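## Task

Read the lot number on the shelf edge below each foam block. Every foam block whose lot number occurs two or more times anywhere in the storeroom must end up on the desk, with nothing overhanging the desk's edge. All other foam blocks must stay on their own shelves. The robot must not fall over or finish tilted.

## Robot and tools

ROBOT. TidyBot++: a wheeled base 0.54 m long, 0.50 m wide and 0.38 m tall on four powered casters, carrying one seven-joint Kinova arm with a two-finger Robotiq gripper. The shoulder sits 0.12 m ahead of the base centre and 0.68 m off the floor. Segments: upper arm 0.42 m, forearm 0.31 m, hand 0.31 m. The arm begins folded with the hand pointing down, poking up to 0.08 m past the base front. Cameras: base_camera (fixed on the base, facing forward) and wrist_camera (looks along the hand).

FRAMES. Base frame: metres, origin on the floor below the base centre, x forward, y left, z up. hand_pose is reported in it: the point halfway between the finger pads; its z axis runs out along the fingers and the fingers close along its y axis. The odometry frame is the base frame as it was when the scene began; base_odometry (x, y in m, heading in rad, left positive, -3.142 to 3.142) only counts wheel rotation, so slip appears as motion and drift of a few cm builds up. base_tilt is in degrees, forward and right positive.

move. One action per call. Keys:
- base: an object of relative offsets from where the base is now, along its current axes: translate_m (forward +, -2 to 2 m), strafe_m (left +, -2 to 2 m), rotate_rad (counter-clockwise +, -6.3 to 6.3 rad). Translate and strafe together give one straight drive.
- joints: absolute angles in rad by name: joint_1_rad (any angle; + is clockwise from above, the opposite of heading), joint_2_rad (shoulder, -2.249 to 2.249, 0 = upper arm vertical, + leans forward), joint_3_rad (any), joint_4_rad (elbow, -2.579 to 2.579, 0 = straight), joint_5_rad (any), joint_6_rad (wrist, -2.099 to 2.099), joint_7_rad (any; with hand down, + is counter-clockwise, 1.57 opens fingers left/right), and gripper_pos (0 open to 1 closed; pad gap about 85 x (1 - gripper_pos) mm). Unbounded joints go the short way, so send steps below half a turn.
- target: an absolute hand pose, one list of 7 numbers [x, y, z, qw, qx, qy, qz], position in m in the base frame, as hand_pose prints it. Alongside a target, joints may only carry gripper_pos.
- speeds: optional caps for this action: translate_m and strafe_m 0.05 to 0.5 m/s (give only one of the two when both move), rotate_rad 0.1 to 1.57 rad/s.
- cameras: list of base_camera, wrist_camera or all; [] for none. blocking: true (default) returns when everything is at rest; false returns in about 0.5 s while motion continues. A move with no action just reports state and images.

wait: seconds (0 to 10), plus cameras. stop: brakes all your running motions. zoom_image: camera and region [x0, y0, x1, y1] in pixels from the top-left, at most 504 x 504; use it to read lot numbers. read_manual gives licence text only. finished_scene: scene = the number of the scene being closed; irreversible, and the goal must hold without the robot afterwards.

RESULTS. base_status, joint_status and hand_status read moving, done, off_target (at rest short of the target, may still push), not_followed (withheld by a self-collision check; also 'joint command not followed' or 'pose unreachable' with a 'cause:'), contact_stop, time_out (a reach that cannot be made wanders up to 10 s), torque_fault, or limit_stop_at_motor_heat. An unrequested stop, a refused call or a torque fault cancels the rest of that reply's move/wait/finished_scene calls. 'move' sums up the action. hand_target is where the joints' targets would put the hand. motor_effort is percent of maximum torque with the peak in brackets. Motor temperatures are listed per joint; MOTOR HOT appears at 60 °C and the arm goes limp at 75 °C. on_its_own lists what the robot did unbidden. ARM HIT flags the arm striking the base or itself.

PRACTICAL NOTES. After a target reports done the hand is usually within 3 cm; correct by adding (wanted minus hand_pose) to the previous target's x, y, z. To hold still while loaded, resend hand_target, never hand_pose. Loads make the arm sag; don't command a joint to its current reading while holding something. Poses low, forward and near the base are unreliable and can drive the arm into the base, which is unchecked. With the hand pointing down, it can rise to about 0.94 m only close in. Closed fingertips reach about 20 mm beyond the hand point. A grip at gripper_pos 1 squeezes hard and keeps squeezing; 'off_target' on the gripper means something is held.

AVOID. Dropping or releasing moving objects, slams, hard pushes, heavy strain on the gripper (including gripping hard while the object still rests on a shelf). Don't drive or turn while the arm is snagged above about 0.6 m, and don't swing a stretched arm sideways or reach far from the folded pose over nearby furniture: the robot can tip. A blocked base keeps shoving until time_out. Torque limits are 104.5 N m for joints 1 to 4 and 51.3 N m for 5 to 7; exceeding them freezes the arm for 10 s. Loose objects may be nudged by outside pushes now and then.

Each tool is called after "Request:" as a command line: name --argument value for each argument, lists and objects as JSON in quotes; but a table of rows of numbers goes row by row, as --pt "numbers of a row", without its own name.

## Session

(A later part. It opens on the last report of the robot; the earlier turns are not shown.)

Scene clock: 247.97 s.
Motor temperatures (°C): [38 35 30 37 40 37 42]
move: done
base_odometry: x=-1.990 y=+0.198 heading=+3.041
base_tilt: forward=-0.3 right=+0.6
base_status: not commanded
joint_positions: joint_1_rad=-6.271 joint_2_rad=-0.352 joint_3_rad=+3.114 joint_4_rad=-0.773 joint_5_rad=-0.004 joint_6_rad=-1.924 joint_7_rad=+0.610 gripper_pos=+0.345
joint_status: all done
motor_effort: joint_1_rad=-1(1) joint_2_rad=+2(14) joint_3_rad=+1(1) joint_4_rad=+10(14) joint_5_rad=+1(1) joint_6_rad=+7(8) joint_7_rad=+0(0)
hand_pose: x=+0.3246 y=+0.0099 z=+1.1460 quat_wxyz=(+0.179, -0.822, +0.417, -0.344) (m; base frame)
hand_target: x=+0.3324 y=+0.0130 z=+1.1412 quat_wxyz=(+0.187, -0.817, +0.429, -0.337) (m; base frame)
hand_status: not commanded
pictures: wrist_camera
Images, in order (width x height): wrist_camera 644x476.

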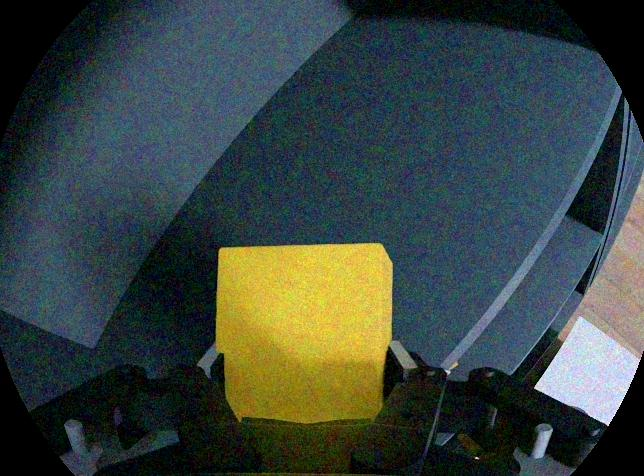

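Request:
move --base '{"translate_m":-2.0}' --cameras '[]'

Request:
move --base '{"translate_m":-0.3}' --joints '{"joint_1_rad":-4.713}' --cameras '[]'

Request:
move --base '{"strafe_m":-0.4}' --cameras '["wrist_camera"]'

Request:
move --joints '{"joint_2_rad":0.44,"joint_4_rad":-0.80,"joint_6_rad":-1.48}' --cameras '["wrist_camera"]'

Request:
move --joints '{"joint_2_rad":0.55,"joint_4_rad":-0.9,"joint_6_rad":-1.27}' --cameras '[]'

Request:
move --joints '{"joint_2_rad":0.545,"joint_4_rad":-1.04,"joint_6_rad":-1.15}' --cameras '["wrist_camera"]'

Scene clock: 253.80 s.
Motor temperatures (°C): [38 35 30 37 40 37 42]
move: done
base_odometry: x=+0.000 y=-0.003 heading=+3.041
base_tilt: forward=-0.4 right=+0.6
base_status: done
joint_positions: joint_1_rad=-6.271 joint_2_rad=-0.351 joint_3_rad=+3.114 joint_4_rad=-0.777 joint_5_rad=-0.004 joint_6_rad=-1.924 joint_7_rad=+0.610 gripper_pos=+0.345
joint_status: not commanded
motor_effort: joint_1_rad=-1(1) joint_2_rad=+2(5) joint_3_rad=+1(2) joint_4_rad=+10(13) joint_5_rad=+1(1) joint_6_rad=+7(7) joint_7_rad=+0(1)
hand_pose: x=+0.3252 y=+0.0099 z=+1.1445 quat_wxyz=(+0.178, -0.823, +0.418, -0.342) (m; base frame)
hand_target: x=+0.3324 y=+0.0130 z=+1.1412 quat_wxyz=(+0.187, -0.817, +0.429, -0.337) (m; base frame)
hand_status: not commanded
pictures: none
No camera images: "cameras" was empty.

Scene clock: 256.60 s.
Motor temperatures (°C): [38 35 30 37 40 37 42]
move: done
base_odometry: x=+0.299 y=-0.033 heading=+3.041
base_tilt: forward=-0.4 right=+0.6
base_status: done
joint_positions: joint_1_rad=-4.732 joint_2_rad=-0.357 joint_3_rad=+3.114 joint_4_rad=-0.778 joint_5_rad=-0.004 joint_6_rad=-1.924 joint_7_rad=+0.610 gripper_pos=+0.345
joint_status: all done
motor_effort: joint_1_rad=+0(2) joint_2_rad=+1(6) joint_3_rad=+1(1) joint_4_rad=+11(12) joint_5_rad=+1(1) joint_6_rad=+7(7) joint_7_rad=+0(1)
hand_pose: x=+0.1354 y=-0.2033 z=+1.1452 quat_wxyz=(-0.111, -0.300, +0.871, -0.372) (m; base frame)
hand_target: x=+0.1321 y=-0.2134 z=+1.1412 quat_wxyz=(-0.106, -0.275, +0.881, -0.371) (m; base frame)
hand_status: not commanded
pictures: none
No camera images: "cameras" was empty.

Scene clock: 258.77 s.
Motor temperatures (°C): [38 35 30 37 40 37 42]
move: done
base_odometry: x=+0.339 y=+0.365 heading=+3.040
base_tilt: forward=-0.4 right=+0.6
base_status: done
joint_positions: joint_1_rad=-4.732 joint_2_rad=-0.343 joint_3_rad=+3.114 joint_4_rad=-0.780 joint_5_rad=-0.004 joint_6_rad=-1.924 joint_7_rad=+0.610 gripper_pos=+0.345
joint_status: not commanded
motor_effort: joint_1_rad=+0(1) joint_2_rad=+1(7) joint_3_rad=+1(1) joint_4_rad=+11(13) joint_5_rad=+1(1) joint_6_rad=+6(7) joint_7_rad=+0(1)
hand_pose: x=+0.1354 y=-0.2098 z=+1.1417 quat_wxyz=(-0.109, -0.301, +0.874, -0.365) (m; base frame)
hand_target: x=+0.1321 y=-0.2134 z=+1.1412 quat_wxyz=(-0.106, -0.275, +0.881, -0.371) (m; base frame)
hand_status: not commanded
pictures: wrist_camera
Images, in order (width x height): wrist_camera 644x476.

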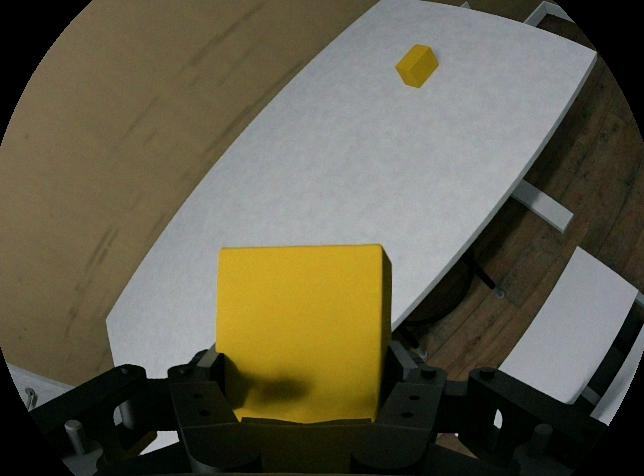

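Scene clock: 260.83 s.
Motor temperatures (°C): [38 35 30 37 40 37 42]
move: done
base_odometry: x=+0.339 y=+0.365 heading=+3.040
base_tilt: forward=-0.3 right=+0.6
base_status: not commanded
joint_positions: joint_1_rad=-4.732 joint_2_rad=+0.423 joint_3_rad=+3.114 joint_4_rad=-0.781 joint_5_rad=-0.004 joint_6_rad=-1.536 joint_7_rad=+0.610 gripper_pos=+0.345
joint_status: all done
motor_effort: joint_1_rad=-1(1) joint_2_rad=-33(35) joint_3_rad=+0(1) joint_4_rad=+19(20) joint_5_rad=+1(1) joint_6_rad=+4(7) joint_7_rad=+0(1)
hand_pose: x=+0.1455 y=-0.5869 z=+0.8916 quat_wxyz=(-0.048, -0.314, +0.928, -0.193) (m; base frame)
hand_target: x=+0.1354 y=-0.6034 z=+0.8808 quat_wxyz=(-0.048, -0.286, +0.935, -0.204) (m; base frame)
hand_status: not commanded
pictures: wrist_camera
Images, in order (width x height): wrist_camera 644x476.

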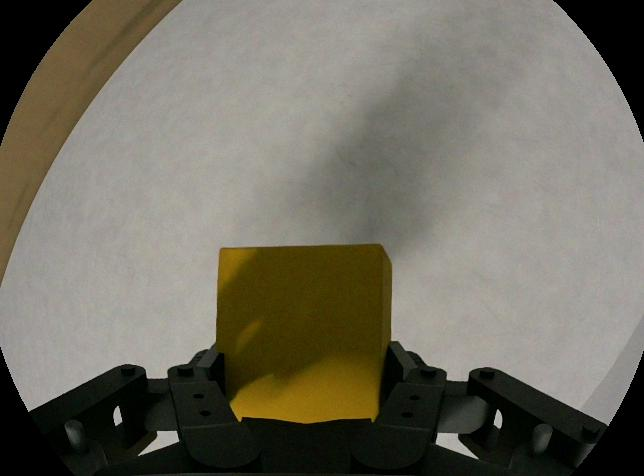

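Scene clock: 262.13 s.
Motor temperatures (°C): [38 35 30 37 40 37 42]
move: done
base_odometry: x=+0.339 y=+0.365 heading=+3.040
base_tilt: forward=-0.3 right=+0.6
base_status: not commanded
joint_positions: joint_1_rad=-4.732 joint_2_rad=+0.540 joint_3_rad=+3.114 joint_4_rad=-0.880 joint_5_rad=-0.004 joint_6_rad=-1.324 joint_7_rad=+0.610 gripper_pos=+0.345
joint_status: all done
motor_effort: joint_1_rad=+0(1) joint_2_rad=-37(43) joint_3_rad=-1(1) joint_4_rad=+19(22) joint_5_rad=+1(1) joint_6_rad=+3(4) joint_7_rad=+0(1)
hand_pose: x=+0.1479 y=-0.6467 z=+0.8034 quat_wxyz=(-0.047, -0.313, +0.929, -0.192) (m; base frame)
hand_target: x=+0.1366 y=-0.6588 z=+0.7947 quat_wxyz=(-0.047, -0.285, +0.935, -0.204) (m; base frame)
hand_status: not commanded
pictures: none
No camera images: "cameras" was empty.

Scene clock: 263.17 s.
Motor temperatures (°C): [38 35 30 37 40 37 42]
move: done
base_odometry: x=+0.339 y=+0.365 heading=+3.040
base_tilt: forward=-0.3 right=+0.6
base_status: not commanded
joint_positions: joint_1_rad=-4.732 joint_2_rad=+0.539 joint_3_rad=+3.114 joint_4_rad=-1.014 joint_5_rad=-0.004 joint_6_rad=-1.206 joint_7_rad=+0.610 gripper_pos=+0.345
joint_status: all done
motor_effort: joint_1_rad=-1(1) joint_2_rad=-37(39) joint_3_rad=-1(1) joint_4_rad=+19(21) joint_5_rad=+0(1) joint_6_rad=+4(4) joint_7_rad=+0(0)
hand_pose: x=+0.1484 y=-0.6454 z=+0.7598 quat_wxyz=(-0.045, -0.314, +0.930, -0.185) (m; base frame)
hand_target: x=+0.1372 y=-0.6550 z=+0.7516 quat_wxyz=(-0.045, -0.285, +0.937, -0.197) (m; base frame)
hand_status: not commanded
pictures: wrist_camera
Images, in order (width x height): wrist_camera 644x476.

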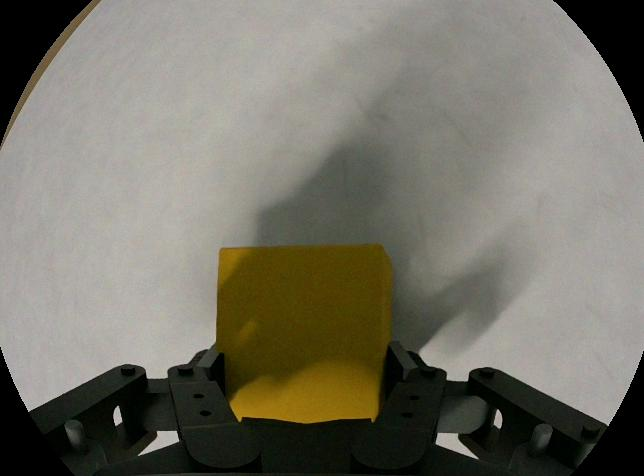

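Request:
move --joints '{"joint_2_rad":0.542,"joint_4_rad":-1.085,"joint_6_rad":-1.11}' --cameras '["wrist_camera"]'

Scene clock: 263.97 s.
Motor temperatures (°C): [38 35 30 37 40 37 42]
move: done
base_odometry: x=+0.339 y=+0.365 heading=+3.040
base_tilt: forward=-0.4 right=+0.6
base_status: not commanded
joint_positions: joint_1_rad=-4.732 joint_2_rad=+0.529 joint_3_rad=+3.114 joint_4_rad=-1.052 joint_5_rad=-0.004 joint_6_rad=-1.163 joint_7_rad=+0.610 gripper_pos=+0.345
joint_status: all done
motor_effort: joint_1_rad=+0(2) joint_2_rad=-34(38) joint_3_rad=+0(2) joint_4_rad=+18(19) joint_5_rad=+1(2) joint_6_rad=+3(4) joint_7_rad=+0(1)
hand_pose: x=+0.1485 y=-0.6463 z=+0.7550 quat_wxyz=(-0.047, -0.313, +0.929, -0.192) (m; base frame)
hand_target: x=+0.1373 y=-0.6529 z=+0.7388 quat_wxyz=(-0.045, -0.285, +0.937, -0.196) (m; base frame)
hand_status: not commanded
pictures: wrist_camera
Images, in order (width x height): wrist_camera 644x476.

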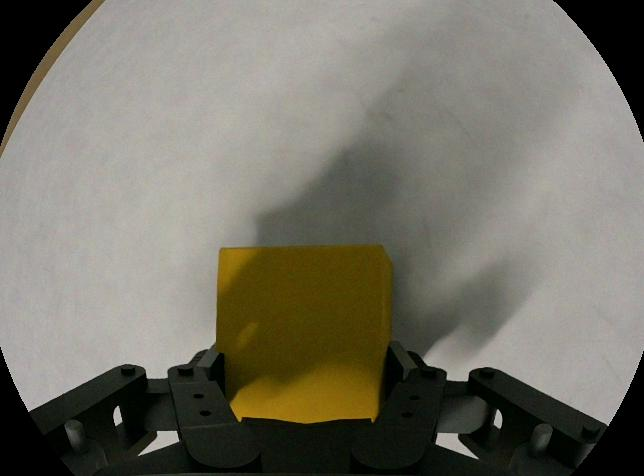

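Request:
move --joints '{"gripper_pos":0.0}' --cameras '[]'

Request:
move --joints '{"joint_2_rad":0.42,"joint_4_rad":-0.75,"joint_6_rad":-1.46}' --cameras '["wrist_camera"]'

Request:
move --joints '{"joint_2_rad":-0.5,"joint_4_rad":-1.2,"joint_6_rad":-1.4}' --cameras '["wrist_camera"]'

Request:
move --base '{"strafe_m":0.45}' --joints '{"joint_1_rad":-6.283,"joint_7_rad":1.57}' --cameras '[]'

Request:
move --base '{"translate_m":1.95}' --joints '{"joint_2_rad":-1.0,"joint_4_rad":-2.5,"joint_6_rad":-0.5}'

Scene clock: 265.27 s.
Motor temperatures (°C): [38 35 30 37 40 37 42]
move: done
base_odometry: x=+0.339 y=+0.365 heading=+3.040
base_tilt: forward=-0.3 right=+0.6
base_status: not commanded
joint_positions: joint_1_rad=-4.730 joint_2_rad=+0.529 joint_3_rad=+3.114 joint_4_rad=-1.055 joint_5_rad=-0.004 joint_6_rad=-1.163 joint_7_rad=+0.610 gripper_pos=+0.000
joint_status: all done
motor_effort: joint_1_rad=+0(1) joint_2_rad=-37(38) joint_3_rad=-1(1) joint_4_rad=+20(20) joint_5_rad=+0(1) joint_6_rad=+4(4) joint_7_rad=+0(1)
hand_pose: x=+0.1475 y=-0.6453 z=+0.7534 quat_wxyz=(-0.046, -0.312, +0.930, -0.190) (m; base frame)
hand_target: x=+0.1373 y=-0.6529 z=+0.7388 quat_wxyz=(-0.045, -0.285, +0.937, -0.196) (m; base frame)
hand_status: not commanded
pictures: none
No camera images: "cameras" was empty.

Scene clock: 266.73 s.
Motor temperatures (°C): [38 35 30 37 40 37 42]
move: done
base_odometry: x=+0.339 y=+0.365 heading=+3.040
base_tilt: forward=-0.3 right=+0.6
base_status: not commanded
joint_positions: joint_1_rad=-4.730 joint_2_rad=+0.404 joint_3_rad=+3.114 joint_4_rad=-0.758 joint_5_rad=-0.004 joint_6_rad=-1.408 joint_7_rad=+0.610 gripper_pos=+0.000
joint_status: all done
motor_effort: joint_1_rad=+0(1) joint_2_rad=-32(40) joint_3_rad=-1(1) joint_4_rad=+19(21) joint_5_rad=+1(1) joint_6_rad=+5(5) joint_7_rad=+0(0)
hand_pose: x=+0.1458 y=-0.6214 z=+0.9322 quat_wxyz=(-0.072, -0.307, +0.909, -0.273) (m; base frame)
hand_target: x=+0.1355 y=-0.6129 z=+0.9175 quat_wxyz=(-0.060, -0.283, +0.925, -0.246) (m; base frame)
hand_status: not commanded
pictures: wrist_camera
Images, in order (width x height): wrist_camera 644x476.

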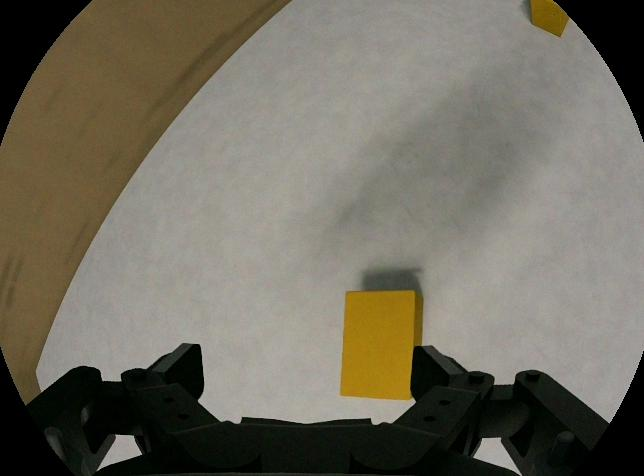

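Scene clock: 268.93 s.
Motor temperatures (°C): [38 35 30 37 40 37 42]
move: done
base_odometry: x=+0.339 y=+0.365 heading=+3.040
base_tilt: forward=-0.4 right=+0.6
base_status: not commanded
joint_positions: joint_1_rad=-4.730 joint_2_rad=-0.490 joint_3_rad=+3.114 joint_4_rad=-1.169 joint_5_rad=-0.004 joint_6_rad=-1.408 joint_7_rad=+0.610 gripper_pos=+0.000
joint_status: all done
motor_effort: joint_1_rad=+0(1) joint_2_rad=+2(36) joint_3_rad=+1(1) joint_4_rad=+16(21) joint_5_rad=+1(1) joint_6_rad=+8(9) joint_7_rad=+0(1)
hand_pose: x=+0.1390 y=-0.2693 z=+1.1435 quat_wxyz=(-0.145, -0.281, +0.818, -0.482) (m; base frame)
hand_target: x=+0.1350 y=-0.2690 z=+1.1341 quat_wxyz=(-0.137, -0.259, +0.828, -0.478) (m; base frame)
hand_status: not commanded
pictures: wrist_camera
Images, in order (width x height): wrist_camera 644x476.

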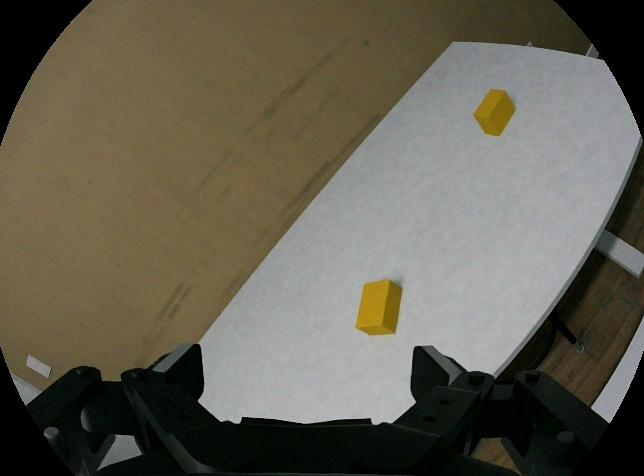

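Scene clock: 271.77 s.
Motor temperatures (°C): [38 35 30 37 40 37 42]
move: done
base_odometry: x=+0.294 y=-0.083 heading=+3.041
base_tilt: forward=-0.4 right=+0.6
base_status: done
joint_positions: joint_1_rad=-6.264 joint_2_rad=-0.502 joint_3_rad=+3.113 joint_4_rad=-1.175 joint_5_rad=-0.004 joint_6_rad=-1.408 joint_7_rad=+1.524 gripper_pos=+0.000
joint_status: all done
motor_effort: joint_1_rad=-1(2) joint_2_rad=+3(6) joint_3_rad=+1(3) joint_4_rad=+16(17) joint_5_rad=+1(2) joint_6_rad=+8(8) joint_7_rad=+0(1)
hand_pose: x=+0.3838 y=+0.0103 z=+1.1439 quat_wxyz=(+0.009, -0.863, +0.014, -0.505) (m; base frame)
hand_target: x=+0.3880 y=+0.0158 z=+1.1341 quat_wxyz=(+0.003, -0.867, -0.015, -0.497) (m; base frame)
hand_status: not commanded
pictures: none
No camera images: "cameras" was empty.

Scene clock: 277.03 s.
Motor temperatures (°C): [38 35 30 37 40 37 42]
move: done
base_odometry: x=-1.646 y=+0.113 heading=+3.042
base_tilt: forward=-0.3 right=+0.6
base_status: done
joint_positions: joint_1_rad=-6.265 joint_2_rad=-0.981 joint_3_rad=+3.113 joint_4_rad=-2.470 joint_5_rad=-0.004 joint_6_rad=-0.553 joint_7_rad=+1.527 gripper_pos=+0.000
joint_status: all done
motor_effort: joint_1_rad=+0(1) joint_2_rad=+9(10) joint_3_rad=+1(2) joint_4_rad=+21(23) joint_5_rad=+1(1) joint_6_rad=+8(9) joint_7_rad=+0(1)
hand_pose: x=+0.3598 y=+0.0041 z=+0.7996 quat_wxyz=(+0.002, -0.853, +0.014, -0.522) (m; base frame)
hand_target: x=+0.3613 y=+0.0087 z=+0.8014 quat_wxyz=(-0.004, -0.841, -0.012, -0.540) (m; base frame)
hand_status: not commanded
pictures: base_camera, wrist_camera
Images, in order (width x height): base_camera 644x364, wrist_camera 644x476.

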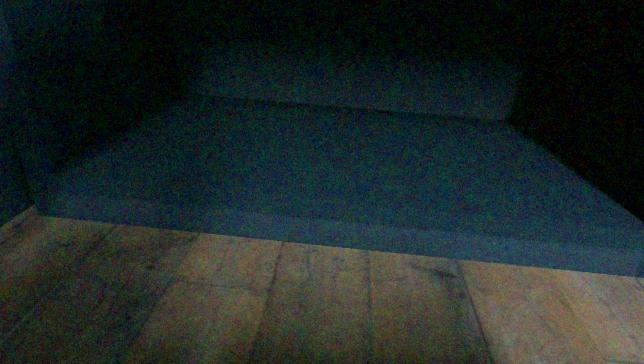

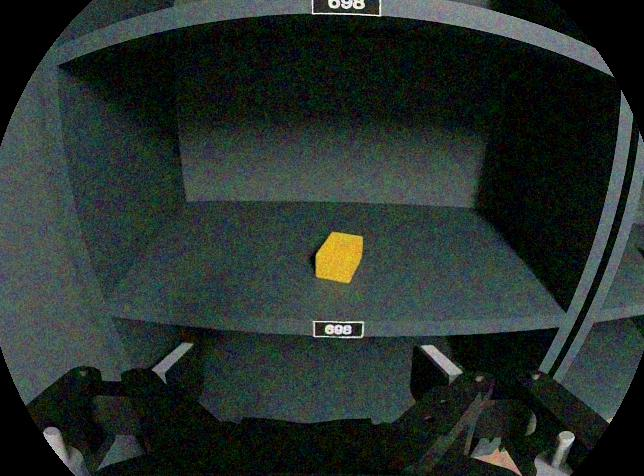

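Request:
zoom_image --camera "wrist_camera" --region '[280, 210, 400, 300]'

Scaled by 4.200.

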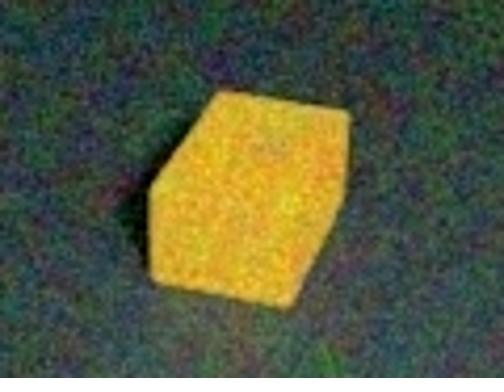

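Request:
move --base '{"translate_m":0.25,"strafe_m":-0.02}' --joints '{"joint_7_rad":1.2}' --cameras '[]'

Request:
move --joints '{"joint_2_rad":-0.127,"joint_4_rad":-2.165,"joint_6_rad":-0.52}' --cameras '["wrist_camera"]'

Scene clock: 279.50 s.
Motor temperatures (°C): [38 35 30 37 40 37 42]
move: done
base_odometry: x=-1.893 y=+0.157 heading=+3.042
base_tilt: forward=-0.3 right=+0.6
base_status: done
joint_positions: joint_1_rad=-6.265 joint_2_rad=-0.986 joint_3_rad=+3.113 joint_4_rad=-2.470 joint_5_rad=-0.004 joint_6_rad=-0.552 joint_7_rad=+1.225 gripper_pos=+0.000
joint_status: all done
motor_effort: joint_1_rad=+0(1) joint_2_rad=+10(11) joint_3_rad=+1(2) joint_4_rad=+22(23) joint_5_rad=+1(1) joint_6_rad=+8(9) joint_7_rad=+0(1)
hand_pose: x=+0.3595 y=+0.0041 z=+0.8012 quat_wxyz=(+0.081, -0.839, +0.142, -0.519) (m; base frame)
hand_target: x=+0.3613 y=+0.0087 z=+0.8014 quat_wxyz=(+0.096, -0.829, +0.143, -0.532) (m; base frame)
hand_status: not commanded
pictures: none
No camera images: "cameras" was empty.

Scene clock: 281.67 s.
Motor temperatures (°C): [38 35 30 37 40 37 42]
move: done
base_odometry: x=-1.893 y=+0.157 heading=+3.042
base_tilt: forward=-0.3 right=+0.6
base_status: not commanded
joint_positions: joint_1_rad=-6.265 joint_2_rad=-0.144 joint_3_rad=+3.113 joint_4_rad=-2.182 joint_5_rad=-0.004 joint_6_rad=-0.552 joint_7_rad=+1.225 gripper_pos=+0.000
joint_status: all done
motor_effort: joint_1_rad=+0(1) joint_2_rad=-13(13) joint_3_rad=+0(1) joint_4_rad=+18(23) joint_5_rad=+1(1) joint_6_rad=+4(9) joint_7_rad=+0(1)
hand_pose: x=+0.5022 y=+0.0057 z=+0.6916 quat_wxyz=(+0.048, -0.948, +0.162, -0.268) (m; base frame)
hand_target: x=+0.5174 y=+0.0134 z=+0.6978 quat_wxyz=(+0.057, -0.944, +0.164, -0.282) (m; base frame)
hand_status: not commanded
pictures: wrist_camera
Images, in order (width x height): wrist_camera 644x476.

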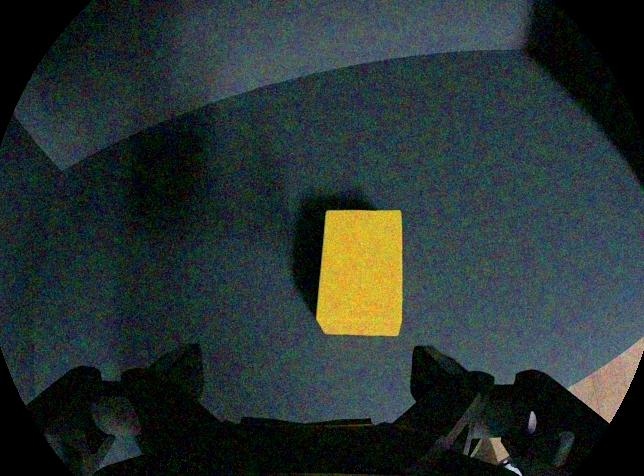

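Request:
move --base '{"strafe_m":-0.04}' --joints '{"joint_2_rad":0.1,"joint_4_rad":-2.155,"joint_6_rad":-0.33}' --cameras '["wrist_camera"]'

Scene clock: 283.30 s.
Motor temperatures (°C): [38 35 30 37 40 37 42]
move: done
base_odometry: x=-1.889 y=+0.197 heading=+3.043
base_tilt: forward=-0.3 right=+0.6
base_status: done
joint_positions: joint_1_rad=-6.269 joint_2_rad=+0.084 joint_3_rad=+3.113 joint_4_rad=-2.172 joint_5_rad=-0.004 joint_6_rad=-0.386 joint_7_rad=+1.225 gripper_pos=+0.000
joint_status: all done
motor_effort: joint_1_rad=+0(2) joint_2_rad=-18(20) joint_3_rad=+0(2) joint_4_rad=+15(19) joint_5_rad=+1(1) joint_6_rad=+4(6) joint_7_rad=+0(1)
hand_pose: x=+0.5463 y=+0.0077 z=+0.6290 quat_wxyz=(+0.046, -0.955, +0.162, -0.243) (m; base frame)
hand_target: x=+0.5685 y=+0.0148 z=+0.6375 quat_wxyz=(+0.057, -0.947, +0.166, -0.269) (m; base frame)
hand_status: not commanded
pictures: wrist_camera
Images, in order (width x height): wrist_camera 644x476.

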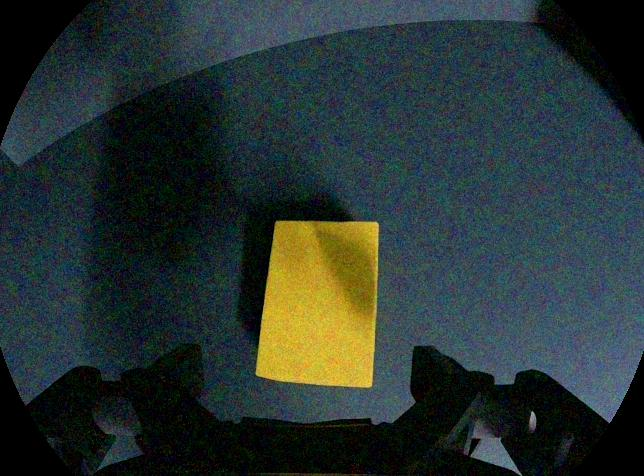

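Request:
move --joints '{"joint_2_rad":0.237,"joint_4_rad":-2.155,"joint_6_rad":-0.19}' --cameras '["wrist_camera"]'

Scene clock: 284.83 s.
Motor temperatures (°C): [38 35 30 37 40 37 42]
move: done
base_odometry: x=-1.889 y=+0.197 heading=+3.043
base_tilt: forward=-0.3 right=+0.6
base_status: not commanded
joint_positions: joint_1_rad=-6.269 joint_2_rad=+0.221 joint_3_rad=+3.113 joint_4_rad=-2.172 joint_5_rad=-0.004 joint_6_rad=-0.245 joint_7_rad=+1.225 gripper_pos=+0.000
joint_status: all done
motor_effort: joint_1_rad=-1(1) joint_2_rad=-21(24) joint_3_rad=+0(0) joint_4_rad=+14(16) joint_5_rad=+1(1) joint_6_rad=+5(6) joint_7_rad=+0(1)
hand_pose: x=+0.5750 y=+0.0081 z=+0.5896 quat_wxyz=(+0.048, -0.955, +0.163, -0.244) (m; base frame)
hand_target: x=+0.5967 y=+0.0155 z=+0.5970 quat_wxyz=(+0.059, -0.946, +0.167, -0.270) (m; base frame)
hand_status: not commanded
pictures: wrist_camera
Images, in order (width x height): wrist_camera 644x476.

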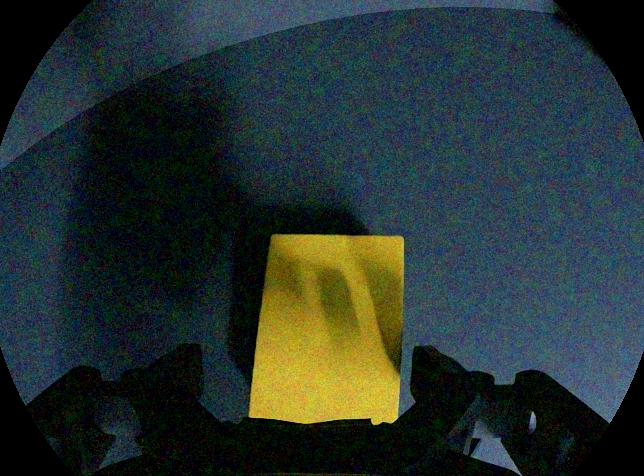

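Request:
move --base '{"strafe_m":-0.01}' --joints '{"joint_2_rad":0.277,"joint_4_rad":-2.2,"joint_6_rad":-0.11}' --cameras '["wrist_camera"]'

Request:
move --joints '{"gripper_pos":0.6}' --cameras '["wrist_camera"]'

Scene clock: 285.93 s.
Motor temperatures (°C): [38 35 30 37 40 37 42]
move: done
base_odometry: x=-1.889 y=+0.207 heading=+3.043
base_tilt: forward=-0.3 right=+0.6
base_status: done
joint_positions: joint_1_rad=-6.273 joint_2_rad=+0.256 joint_3_rad=+3.114 joint_4_rad=-2.184 joint_5_rad=-0.004 joint_6_rad=-0.160 joint_7_rad=+1.225 gripper_pos=+0.000
joint_status: all done
motor_effort: joint_1_rad=-1(3) joint_2_rad=-22(24) joint_3_rad=+0(2) joint_4_rad=+14(16) joint_5_rad=+1(1) joint_6_rad=+5(6) joint_7_rad=-1(1)
hand_pose: x=+0.5886 y=+0.0099 z=+0.5822 quat_wxyz=(+0.052, -0.950, +0.161, -0.263) (m; base frame)
hand_target: x=+0.5913 y=+0.0154 z=+0.5746 quat_wxyz=(+0.059, -0.947, +0.167, -0.267) (m; base frame)
hand_status: not commanded
pictures: wrist_camera
Images, in order (width x height): wrist_camera 644x476.

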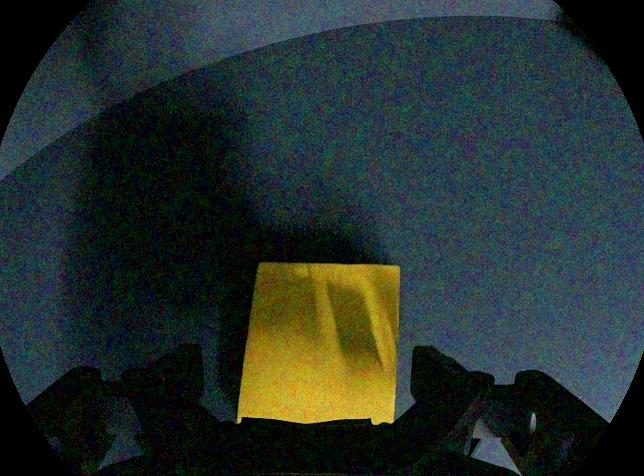

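Scene clock: 286.80 s.
Motor temperatures (°C): [38 35 30 37 40 37 42]
move: off_target
base_odometry: x=-1.889 y=+0.207 heading=+3.043
base_tilt: forward=-0.3 right=+0.6
base_status: not commanded
joint_positions: joint_1_rad=-6.273 joint_2_rad=+0.253 joint_3_rad=+3.114 joint_4_rad=-2.184 joint_5_rad=-0.004 joint_6_rad=-0.157 joint_7_rad=+1.225 gripper_pos=+0.424
joint_status: gripper_pos off_target (ended at +0.424, target +0.600)
motor_effort: joint_1_rad=-1(1) joint_2_rad=-21(23) joint_3_rad=+0(0) joint_4_rad=+13(14) joint_5_rad=+1(1) joint_6_rad=+5(5) joint_7_rad=+0(0)
hand_pose: x=+0.5897 y=+0.0099 z=+0.5842 quat_wxyz=(+0.053, -0.949, +0.161, -0.265) (m; base frame)
hand_target: x=+0.5913 y=+0.0154 z=+0.5746 quat_wxyz=(+0.059, -0.947, +0.167, -0.267) (m; base frame)
hand_status: not commanded
pictures: wrist_camera
Images, in order (width x height): wrist_camera 644x476.

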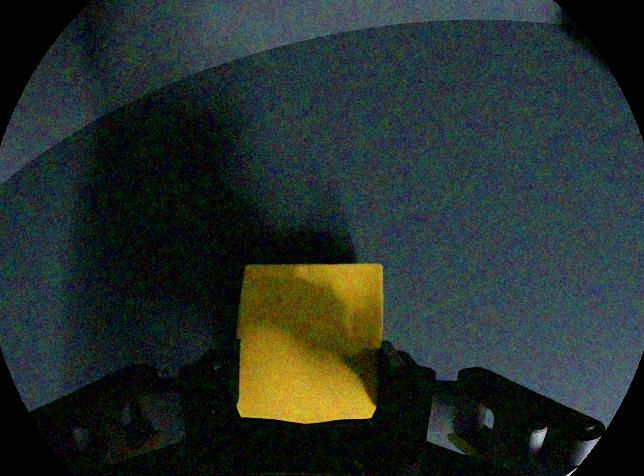

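Request:
move --joints '{"joint_2_rad":0.08,"joint_4_rad":-2.155,"joint_6_rad":-0.38}' --cameras '["wrist_camera"]'

Request:
move --base '{"translate_m":-0.35}' --cameras '[]'

Request:
move --joints '{"joint_2_rad":-0.35,"joint_4_rad":-0.8,"joint_6_rad":-1.9}' --base '{"translate_m":-1.65}' --cameras '["wrist_camera"]'

Request:
move --joints '{"joint_1_rad":-4.713}' --cameras '[]'

Request:
move --base '{"strafe_m":-0.37}' --cameras '["wrist_camera"]'

Request:
move --joints '{"joint_2_rad":0.44,"joint_4_rad":-0.80,"joint_6_rad":-1.4}' --cameras '[]'

Request:
move --joints '{"joint_2_rad":0.545,"joint_4_rad":-0.96,"joint_6_rad":-1.1}' --cameras '["wrist_camera"]'

Scene clock: 288.37 s.
Motor temperatures (°C): [38 35 30 37 40 37 42]
move: done
base_odometry: x=-1.889 y=+0.207 heading=+3.043
base_tilt: forward=-0.3 right=+0.6
base_status: not commanded
joint_positions: joint_1_rad=-6.273 joint_2_rad=+0.080 joint_3_rad=+3.114 joint_4_rad=-2.170 joint_5_rad=-0.004 joint_6_rad=-0.329 joint_7_rad=+1.225 gripper_pos=+0.424
joint_status: all done
motor_effort: joint_1_rad=-1(1) joint_2_rad=-19(24) joint_3_rad=+0(0) joint_4_rad=+16(16) joint_5_rad=+1(1) joint_6_rad=+4(6) joint_7_rad=+0(0)
hand_pose: x=+0.5630 y=+0.0095 z=+0.6407 quat_wxyz=(+0.052, -0.947, +0.159, -0.273) (m; base frame)
hand_target: x=+0.5560 y=+0.0145 z=+0.6384 quat_wxyz=(+0.054, -0.951, +0.166, -0.255) (m; base frame)
hand_status: not commanded
pictures: wrist_camera
Images, in order (width x height): wrist_camera 644x476.

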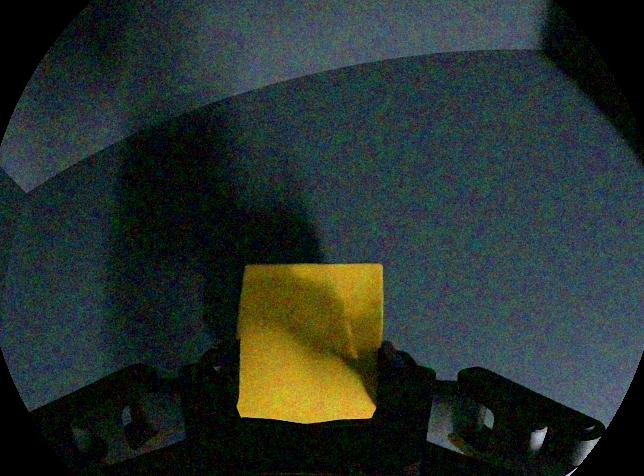

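Scene clock: 290.40 s.
Motor temperatures (°C): [37 35 30 37 40 37 42]
move: done
base_odometry: x=-1.540 y=+0.173 heading=+3.043
base_tilt: forward=-0.3 right=+0.6
base_status: done
joint_positions: joint_1_rad=-6.273 joint_2_rad=+0.075 joint_3_rad=+3.114 joint_4_rad=-2.168 joint_5_rad=-0.004 joint_6_rad=-0.336 joint_7_rad=+1.225 gripper_pos=+0.424
joint_status: not commanded
motor_effort: joint_1_rad=+0(1) joint_2_rad=-18(21) joint_3_rad=+0(1) joint_4_rad=+16(18) joint_5_rad=+1(1) joint_6_rad=+5(6) joint_7_rad=+0(1)
hand_pose: x=+0.5622 y=+0.0094 z=+0.6423 quat_wxyz=(+0.052, -0.947, +0.159, -0.273) (m; base frame)
hand_target: x=+0.5560 y=+0.0145 z=+0.6384 quat_wxyz=(+0.054, -0.951, +0.166, -0.255) (m; base frame)
hand_status: not commanded
pictures: none
No camera images: "cameras" was empty.

Scene clock: 295.07 s.
Motor temperatures (°C): [37 35 30 37 40 37 42]
move: done
base_odometry: x=+0.102 y=+0.011 heading=+3.044
base_tilt: forward=-0.4 right=+0.6
base_status: done
joint_positions: joint_1_rad=-6.273 joint_2_rad=-0.349 joint_3_rad=+3.114 joint_4_rad=-0.815 joint_5_rad=-0.004 joint_6_rad=-1.854 joint_7_rad=+1.225 gripper_pos=+0.424
joint_status: all done
motor_effort: joint_1_rad=+0(1) joint_2_rad=+0(23) joint_3_rad=+1(1) joint_4_rad=+12(22) joint_5_rad=+1(1) joint_6_rad=+7(8) joint_7_rad=+0(1)
hand_pose: x=+0.3438 y=+0.0104 z=+1.1457 quat_wxyz=(+0.069, -0.905, +0.148, -0.393) (m; base frame)
hand_target: x=+0.3324 y=+0.0130 z=+1.1412 quat_wxyz=(+0.073, -0.910, +0.155, -0.378) (m; base frame)
hand_status: not commanded
pictures: wrist_camera
Images, in order (width x height): wrist_camera 644x476.

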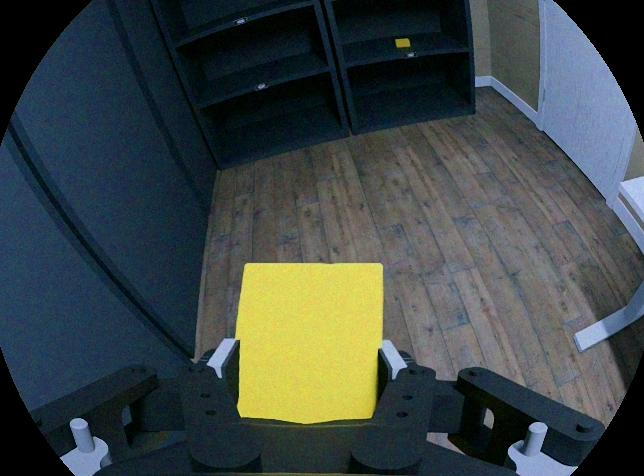

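Scene clock: 297.87 s.
Motor temperatures (°C): [37 35 30 37 40 37 42]
move: done
base_odometry: x=+0.102 y=+0.011 heading=+3.044
base_tilt: forward=-0.4 right=+0.6
base_status: not commanded
joint_positions: joint_1_rad=-4.732 joint_2_rad=-0.349 joint_3_rad=+3.114 joint_4_rad=-0.815 joint_5_rad=-0.004 joint_6_rad=-1.854 joint_7_rad=+1.225 gripper_pos=+0.424
joint_status: all done
motor_effort: joint_1_rad=+0(2) joint_2_rad=+2(2) joint_3_rad=+1(1) joint_4_rad=+12(13) joint_5_rad=+1(1) joint_6_rad=+7(7) joint_7_rad=+0(1)
hand_pose: x=+0.1362 y=-0.2244 z=+1.1457 quat_wxyz=(-0.224, -0.547, +0.736, -0.330) (m; base frame)
hand_target: x=+0.1321 y=-0.2134 z=+1.1412 quat_wxyz=(-0.216, -0.534, +0.752, -0.320) (m; base frame)
hand_status: not commanded
pictures: none
No camera images: "cameras" was empty.

Scene clock: 299.97 s.
Motor temperatures (°C): [37 35 30 37 40 37 42]
move: done
base_odometry: x=+0.138 y=+0.380 heading=+3.043
base_tilt: forward=-0.4 right=+0.6
base_status: done
joint_positions: joint_1_rad=-4.732 joint_2_rad=-0.342 joint_3_rad=+3.114 joint_4_rad=-0.814 joint_5_rad=-0.004 joint_6_rad=-1.856 joint_7_rad=+1.225 gripper_pos=+0.424
joint_status: not commanded
motor_effort: joint_1_rad=+0(1) joint_2_rad=+0(6) joint_3_rad=+1(1) joint_4_rad=+12(13) joint_5_rad=+1(1) joint_6_rad=+7(8) joint_7_rad=+0(1)
hand_pose: x=+0.1362 y=-0.2274 z=+1.1441 quat_wxyz=(-0.222, -0.547, +0.738, -0.327) (m; base frame)
hand_target: x=+0.1321 y=-0.2134 z=+1.1412 quat_wxyz=(-0.216, -0.534, +0.752, -0.320) (m; base frame)
hand_status: not commanded
pictures: wrist_camera
Images, in order (width x height): wrist_camera 644x476.

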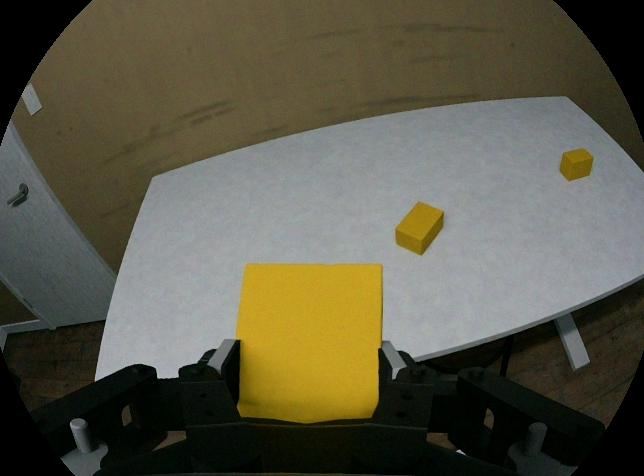

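Scene clock: 302.03 s.
Motor temperatures (°C): [37 35 30 37 40 37 42]
move: done
base_odometry: x=+0.138 y=+0.379 heading=+3.043
base_tilt: forward=-0.3 right=+0.6
base_status: not commanded
joint_positions: joint_1_rad=-4.732 joint_2_rad=+0.423 joint_3_rad=+3.114 joint_4_rad=-0.811 joint_5_rad=-0.004 joint_6_rad=-1.457 joint_7_rad=+1.225 gripper_pos=+0.424
joint_status: all done
motor_effort: joint_1_rad=+0(1) joint_2_rad=-33(36) joint_3_rad=+0(1) joint_4_rad=+18(21) joint_5_rad=+0(1) joint_6_rad=+4(8) joint_7_rad=-1(1)
hand_pose: x=+0.1462 y=-0.6041 z=+0.8891 quat_wxyz=(-0.118, -0.577, +0.786, -0.190) (m; base frame)
hand_target: x=+0.1359 y=-0.6256 z=+0.8919 quat_wxyz=(-0.131, -0.556, +0.793, -0.211) (m; base frame)
hand_status: not commanded
pictures: none
No camera images: "cameras" was empty.

Scene clock: 303.50 s.
Motor temperatures (°C): [37 35 30 37 40 37 42]
move: done
base_odometry: x=+0.138 y=+0.379 heading=+3.043
base_tilt: forward=-0.3 right=+0.6
base_status: not commanded
joint_positions: joint_1_rad=-4.732 joint_2_rad=+0.534 joint_3_rad=+3.114 joint_4_rad=-0.940 joint_5_rad=-0.004 joint_6_rad=-1.156 joint_7_rad=+1.225 gripper_pos=+0.424
joint_status: all done
motor_effort: joint_1_rad=-1(1) joint_2_rad=-37(42) joint_3_rad=-1(1) joint_4_rad=+20(22) joint_5_rad=+0(1) joint_6_rad=+4(5) joint_7_rad=+0(1)
hand_pose: x=+0.1491 y=-0.6785 z=+0.8029 quat_wxyz=(-0.134, -0.571, +0.781, -0.215) (m; base frame)
hand_target: x=+0.1374 y=-0.6904 z=+0.7951 quat_wxyz=(-0.139, -0.552, +0.790, -0.226) (m; base frame)
hand_status: not commanded
pictures: wrist_camera
Images, in order (width x height): wrist_camera 644x476.

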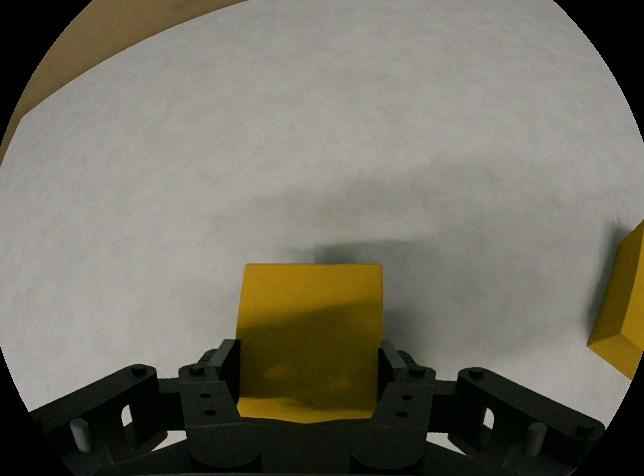

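Request:
move --joints '{"joint_2_rad":0.545,"joint_4_rad":-1.075,"joint_6_rad":-1.0}' --cameras '["wrist_camera"]'

Request:
move --joints '{"joint_2_rad":0.545,"joint_4_rad":-1.11,"joint_6_rad":-0.97}' --cameras '["wrist_camera"]'

Scene clock: 304.83 s.
Motor temperatures (°C): [37 35 30 37 40 37 42]
move: done
base_odometry: x=+0.138 y=+0.379 heading=+3.043
base_tilt: forward=-0.3 right=+0.6
base_status: not commanded
joint_positions: joint_1_rad=-4.730 joint_2_rad=+0.528 joint_3_rad=+3.114 joint_4_rad=-1.044 joint_5_rad=-0.004 joint_6_rad=-1.055 joint_7_rad=+1.225 gripper_pos=+0.424
joint_status: all done
motor_effort: joint_1_rad=+0(2) joint_2_rad=-37(39) joint_3_rad=-1(1) joint_4_rad=+20(21) joint_5_rad=+0(2) joint_6_rad=+5(5) joint_7_rad=+0(1)
hand_pose: x=+0.1482 y=-0.6787 z=+0.7745 quat_wxyz=(-0.135, -0.570, +0.781, -0.216) (m; base frame)
hand_target: x=+0.1378 y=-0.6867 z=+0.7566 quat_wxyz=(-0.135, -0.553, +0.792, -0.220) (m; base frame)
hand_status: not commanded
pictures: wrist_camera
Images, in order (width x height): wrist_camera 644x476.

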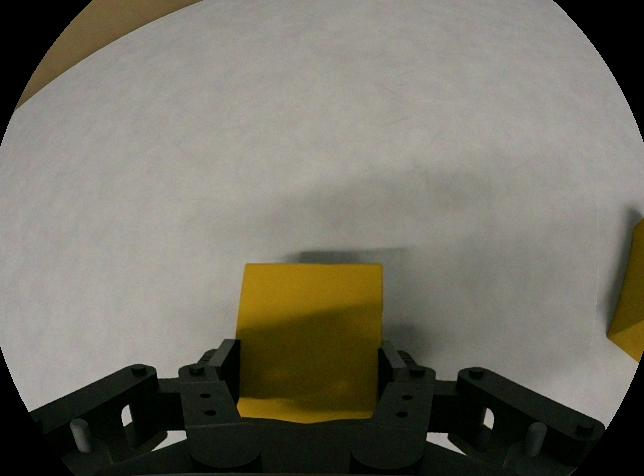

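Scene clock: 305.50 s.
Motor temperatures (°C): [37 35 30 37 40 37 42]
move: done
base_odometry: x=+0.138 y=+0.379 heading=+3.043
base_tilt: forward=-0.3 right=+0.6
base_status: not commanded
joint_positions: joint_1_rad=-4.729 joint_2_rad=+0.517 joint_3_rad=+3.114 joint_4_rad=-1.072 joint_5_rad=-0.004 joint_6_rad=-1.024 joint_7_rad=+1.225 gripper_pos=+0.424
joint_status: all done
motor_effort: joint_1_rad=+0(1) joint_2_rad=-32(37) joint_3_rad=+0(1) joint_4_rad=+19(20) joint_5_rad=+0(1) joint_6_rad=+5(6) joint_7_rad=+0(1)
hand_pose: x=+0.1482 y=-0.6782 z=+0.7733 quat_wxyz=(-0.139, -0.569, +0.780, -0.221) (m; base frame)
hand_target: x=+0.1379 y=-0.6846 z=+0.7448 quat_wxyz=(-0.134, -0.554, +0.792, -0.218) (m; base frame)
hand_status: not commanded
pictures: wrist_camera
Images, in order (width x height): wrist_camera 644x476.

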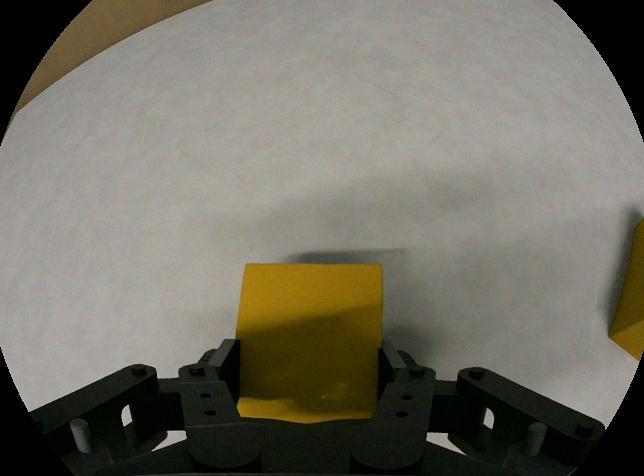

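Resting. Release.

Request:
move --joints '{"gripper_pos":0.0}' --cameras '[]'

Request:
move --joints '{"joint_2_rad":0.45,"joint_4_rad":-0.75,"joint_6_rad":-1.3}' --cameras '[]'

Request:
move --joints '{"joint_2_rad":-0.5,"joint_4_rad":-1.2,"joint_6_rad":-1.4}' --cameras '["wrist_camera"]'

Scene clock: 306.50 s.
Motor temperatures (°C): [37 35 30 37 40 37 42]
move: done
base_odometry: x=+0.138 y=+0.379 heading=+3.043
base_tilt: forward=-0.3 right=+0.6
base_status: not commanded
joint_positions: joint_1_rad=-4.729 joint_2_rad=+0.524 joint_3_rad=+3.114 joint_4_rad=-1.081 joint_5_rad=-0.004 joint_6_rad=-1.020 joint_7_rad=+1.225 gripper_pos=+0.000
joint_status: all done
motor_effort: joint_1_rad=+0(1) joint_2_rad=-37(38) joint_3_rad=+0(1) joint_4_rad=+19(21) joint_5_rad=+1(1) joint_6_rad=+5(6) joint_7_rad=+0(1)
hand_pose: x=+0.1482 y=-0.6774 z=+0.7647 quat_wxyz=(-0.135, -0.570, +0.781, -0.217) (m; base frame)
hand_target: x=+0.1379 y=-0.6846 z=+0.7448 quat_wxyz=(-0.134, -0.554, +0.792, -0.218) (m; base frame)
hand_status: not commanded
pictures: none
No camera images: "cameras" was empty.

Scene clock: 308.00 s.
Motor temperatures (°C): [37 36 30 37 40 37 42]
move: done
base_odometry: x=+0.138 y=+0.379 heading=+3.043
base_tilt: forward=-0.3 right=+0.6
base_status: not commanded
joint_positions: joint_1_rad=-4.729 joint_2_rad=+0.435 joint_3_rad=+3.114 joint_4_rad=-0.759 joint_5_rad=-0.004 joint_6_rad=-1.248 joint_7_rad=+1.225 gripper_pos=+0.000
joint_status: all done
motor_effort: joint_1_rad=-1(1) joint_2_rad=-35(41) joint_3_rad=-1(1) joint_4_rad=+19(22) joint_5_rad=+1(1) joint_6_rad=+6(7) joint_7_rad=+0(1)
hand_pose: x=+0.1469 y=-0.6691 z=+0.9415 quat_wxyz=(-0.185, -0.555, +0.758, -0.289) (m; base frame)
hand_target: x=+0.1362 y=-0.6618 z=+0.9255 quat_wxyz=(-0.168, -0.545, +0.777, -0.267) (m; base frame)
hand_status: not commanded
pictures: none
No camera images: "cameras" was empty.

Scene clock: 310.23 s.
Motor temperatures (°C): [37 36 30 37 40 37 42]
move: done
base_odometry: x=+0.138 y=+0.379 heading=+3.043
base_tilt: forward=-0.3 right=+0.6
base_status: not commanded
joint_positions: joint_1_rad=-4.729 joint_2_rad=-0.490 joint_3_rad=+3.114 joint_4_rad=-1.169 joint_5_rad=-0.004 joint_6_rad=-1.352 joint_7_rad=+1.225 gripper_pos=+0.000
joint_status: all done
motor_effort: joint_1_rad=-1(1) joint_2_rad=+2(37) joint_3_rad=+1(1) joint_4_rad=+16(21) joint_5_rad=+1(1) joint_6_rad=+8(9) joint_7_rad=+0(1)
hand_pose: x=+0.1394 y=-0.2775 z=+1.1591 quat_wxyz=(-0.297, -0.506, +0.683, -0.435) (m; base frame)
hand_target: x=+0.1350 y=-0.2690 z=+1.1341 quat_wxyz=(-0.279, -0.502, +0.707, -0.412) (m; base frame)
hand_status: not commanded
pictures: wrist_camera
Images, in order (width x height): wrist_camera 644x476.

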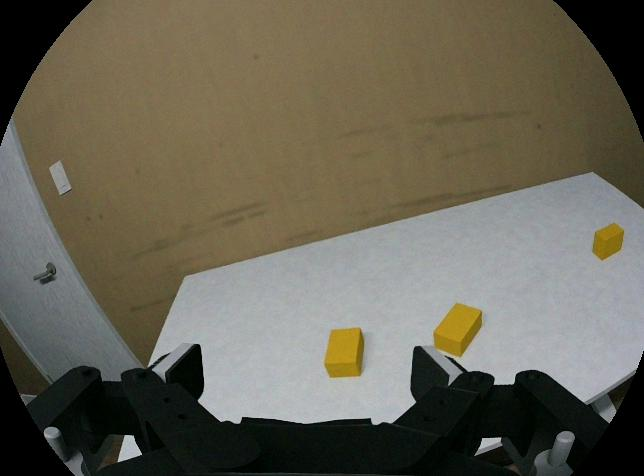

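Request:
finished_scene --scene 2

The scene is finished: the task was done.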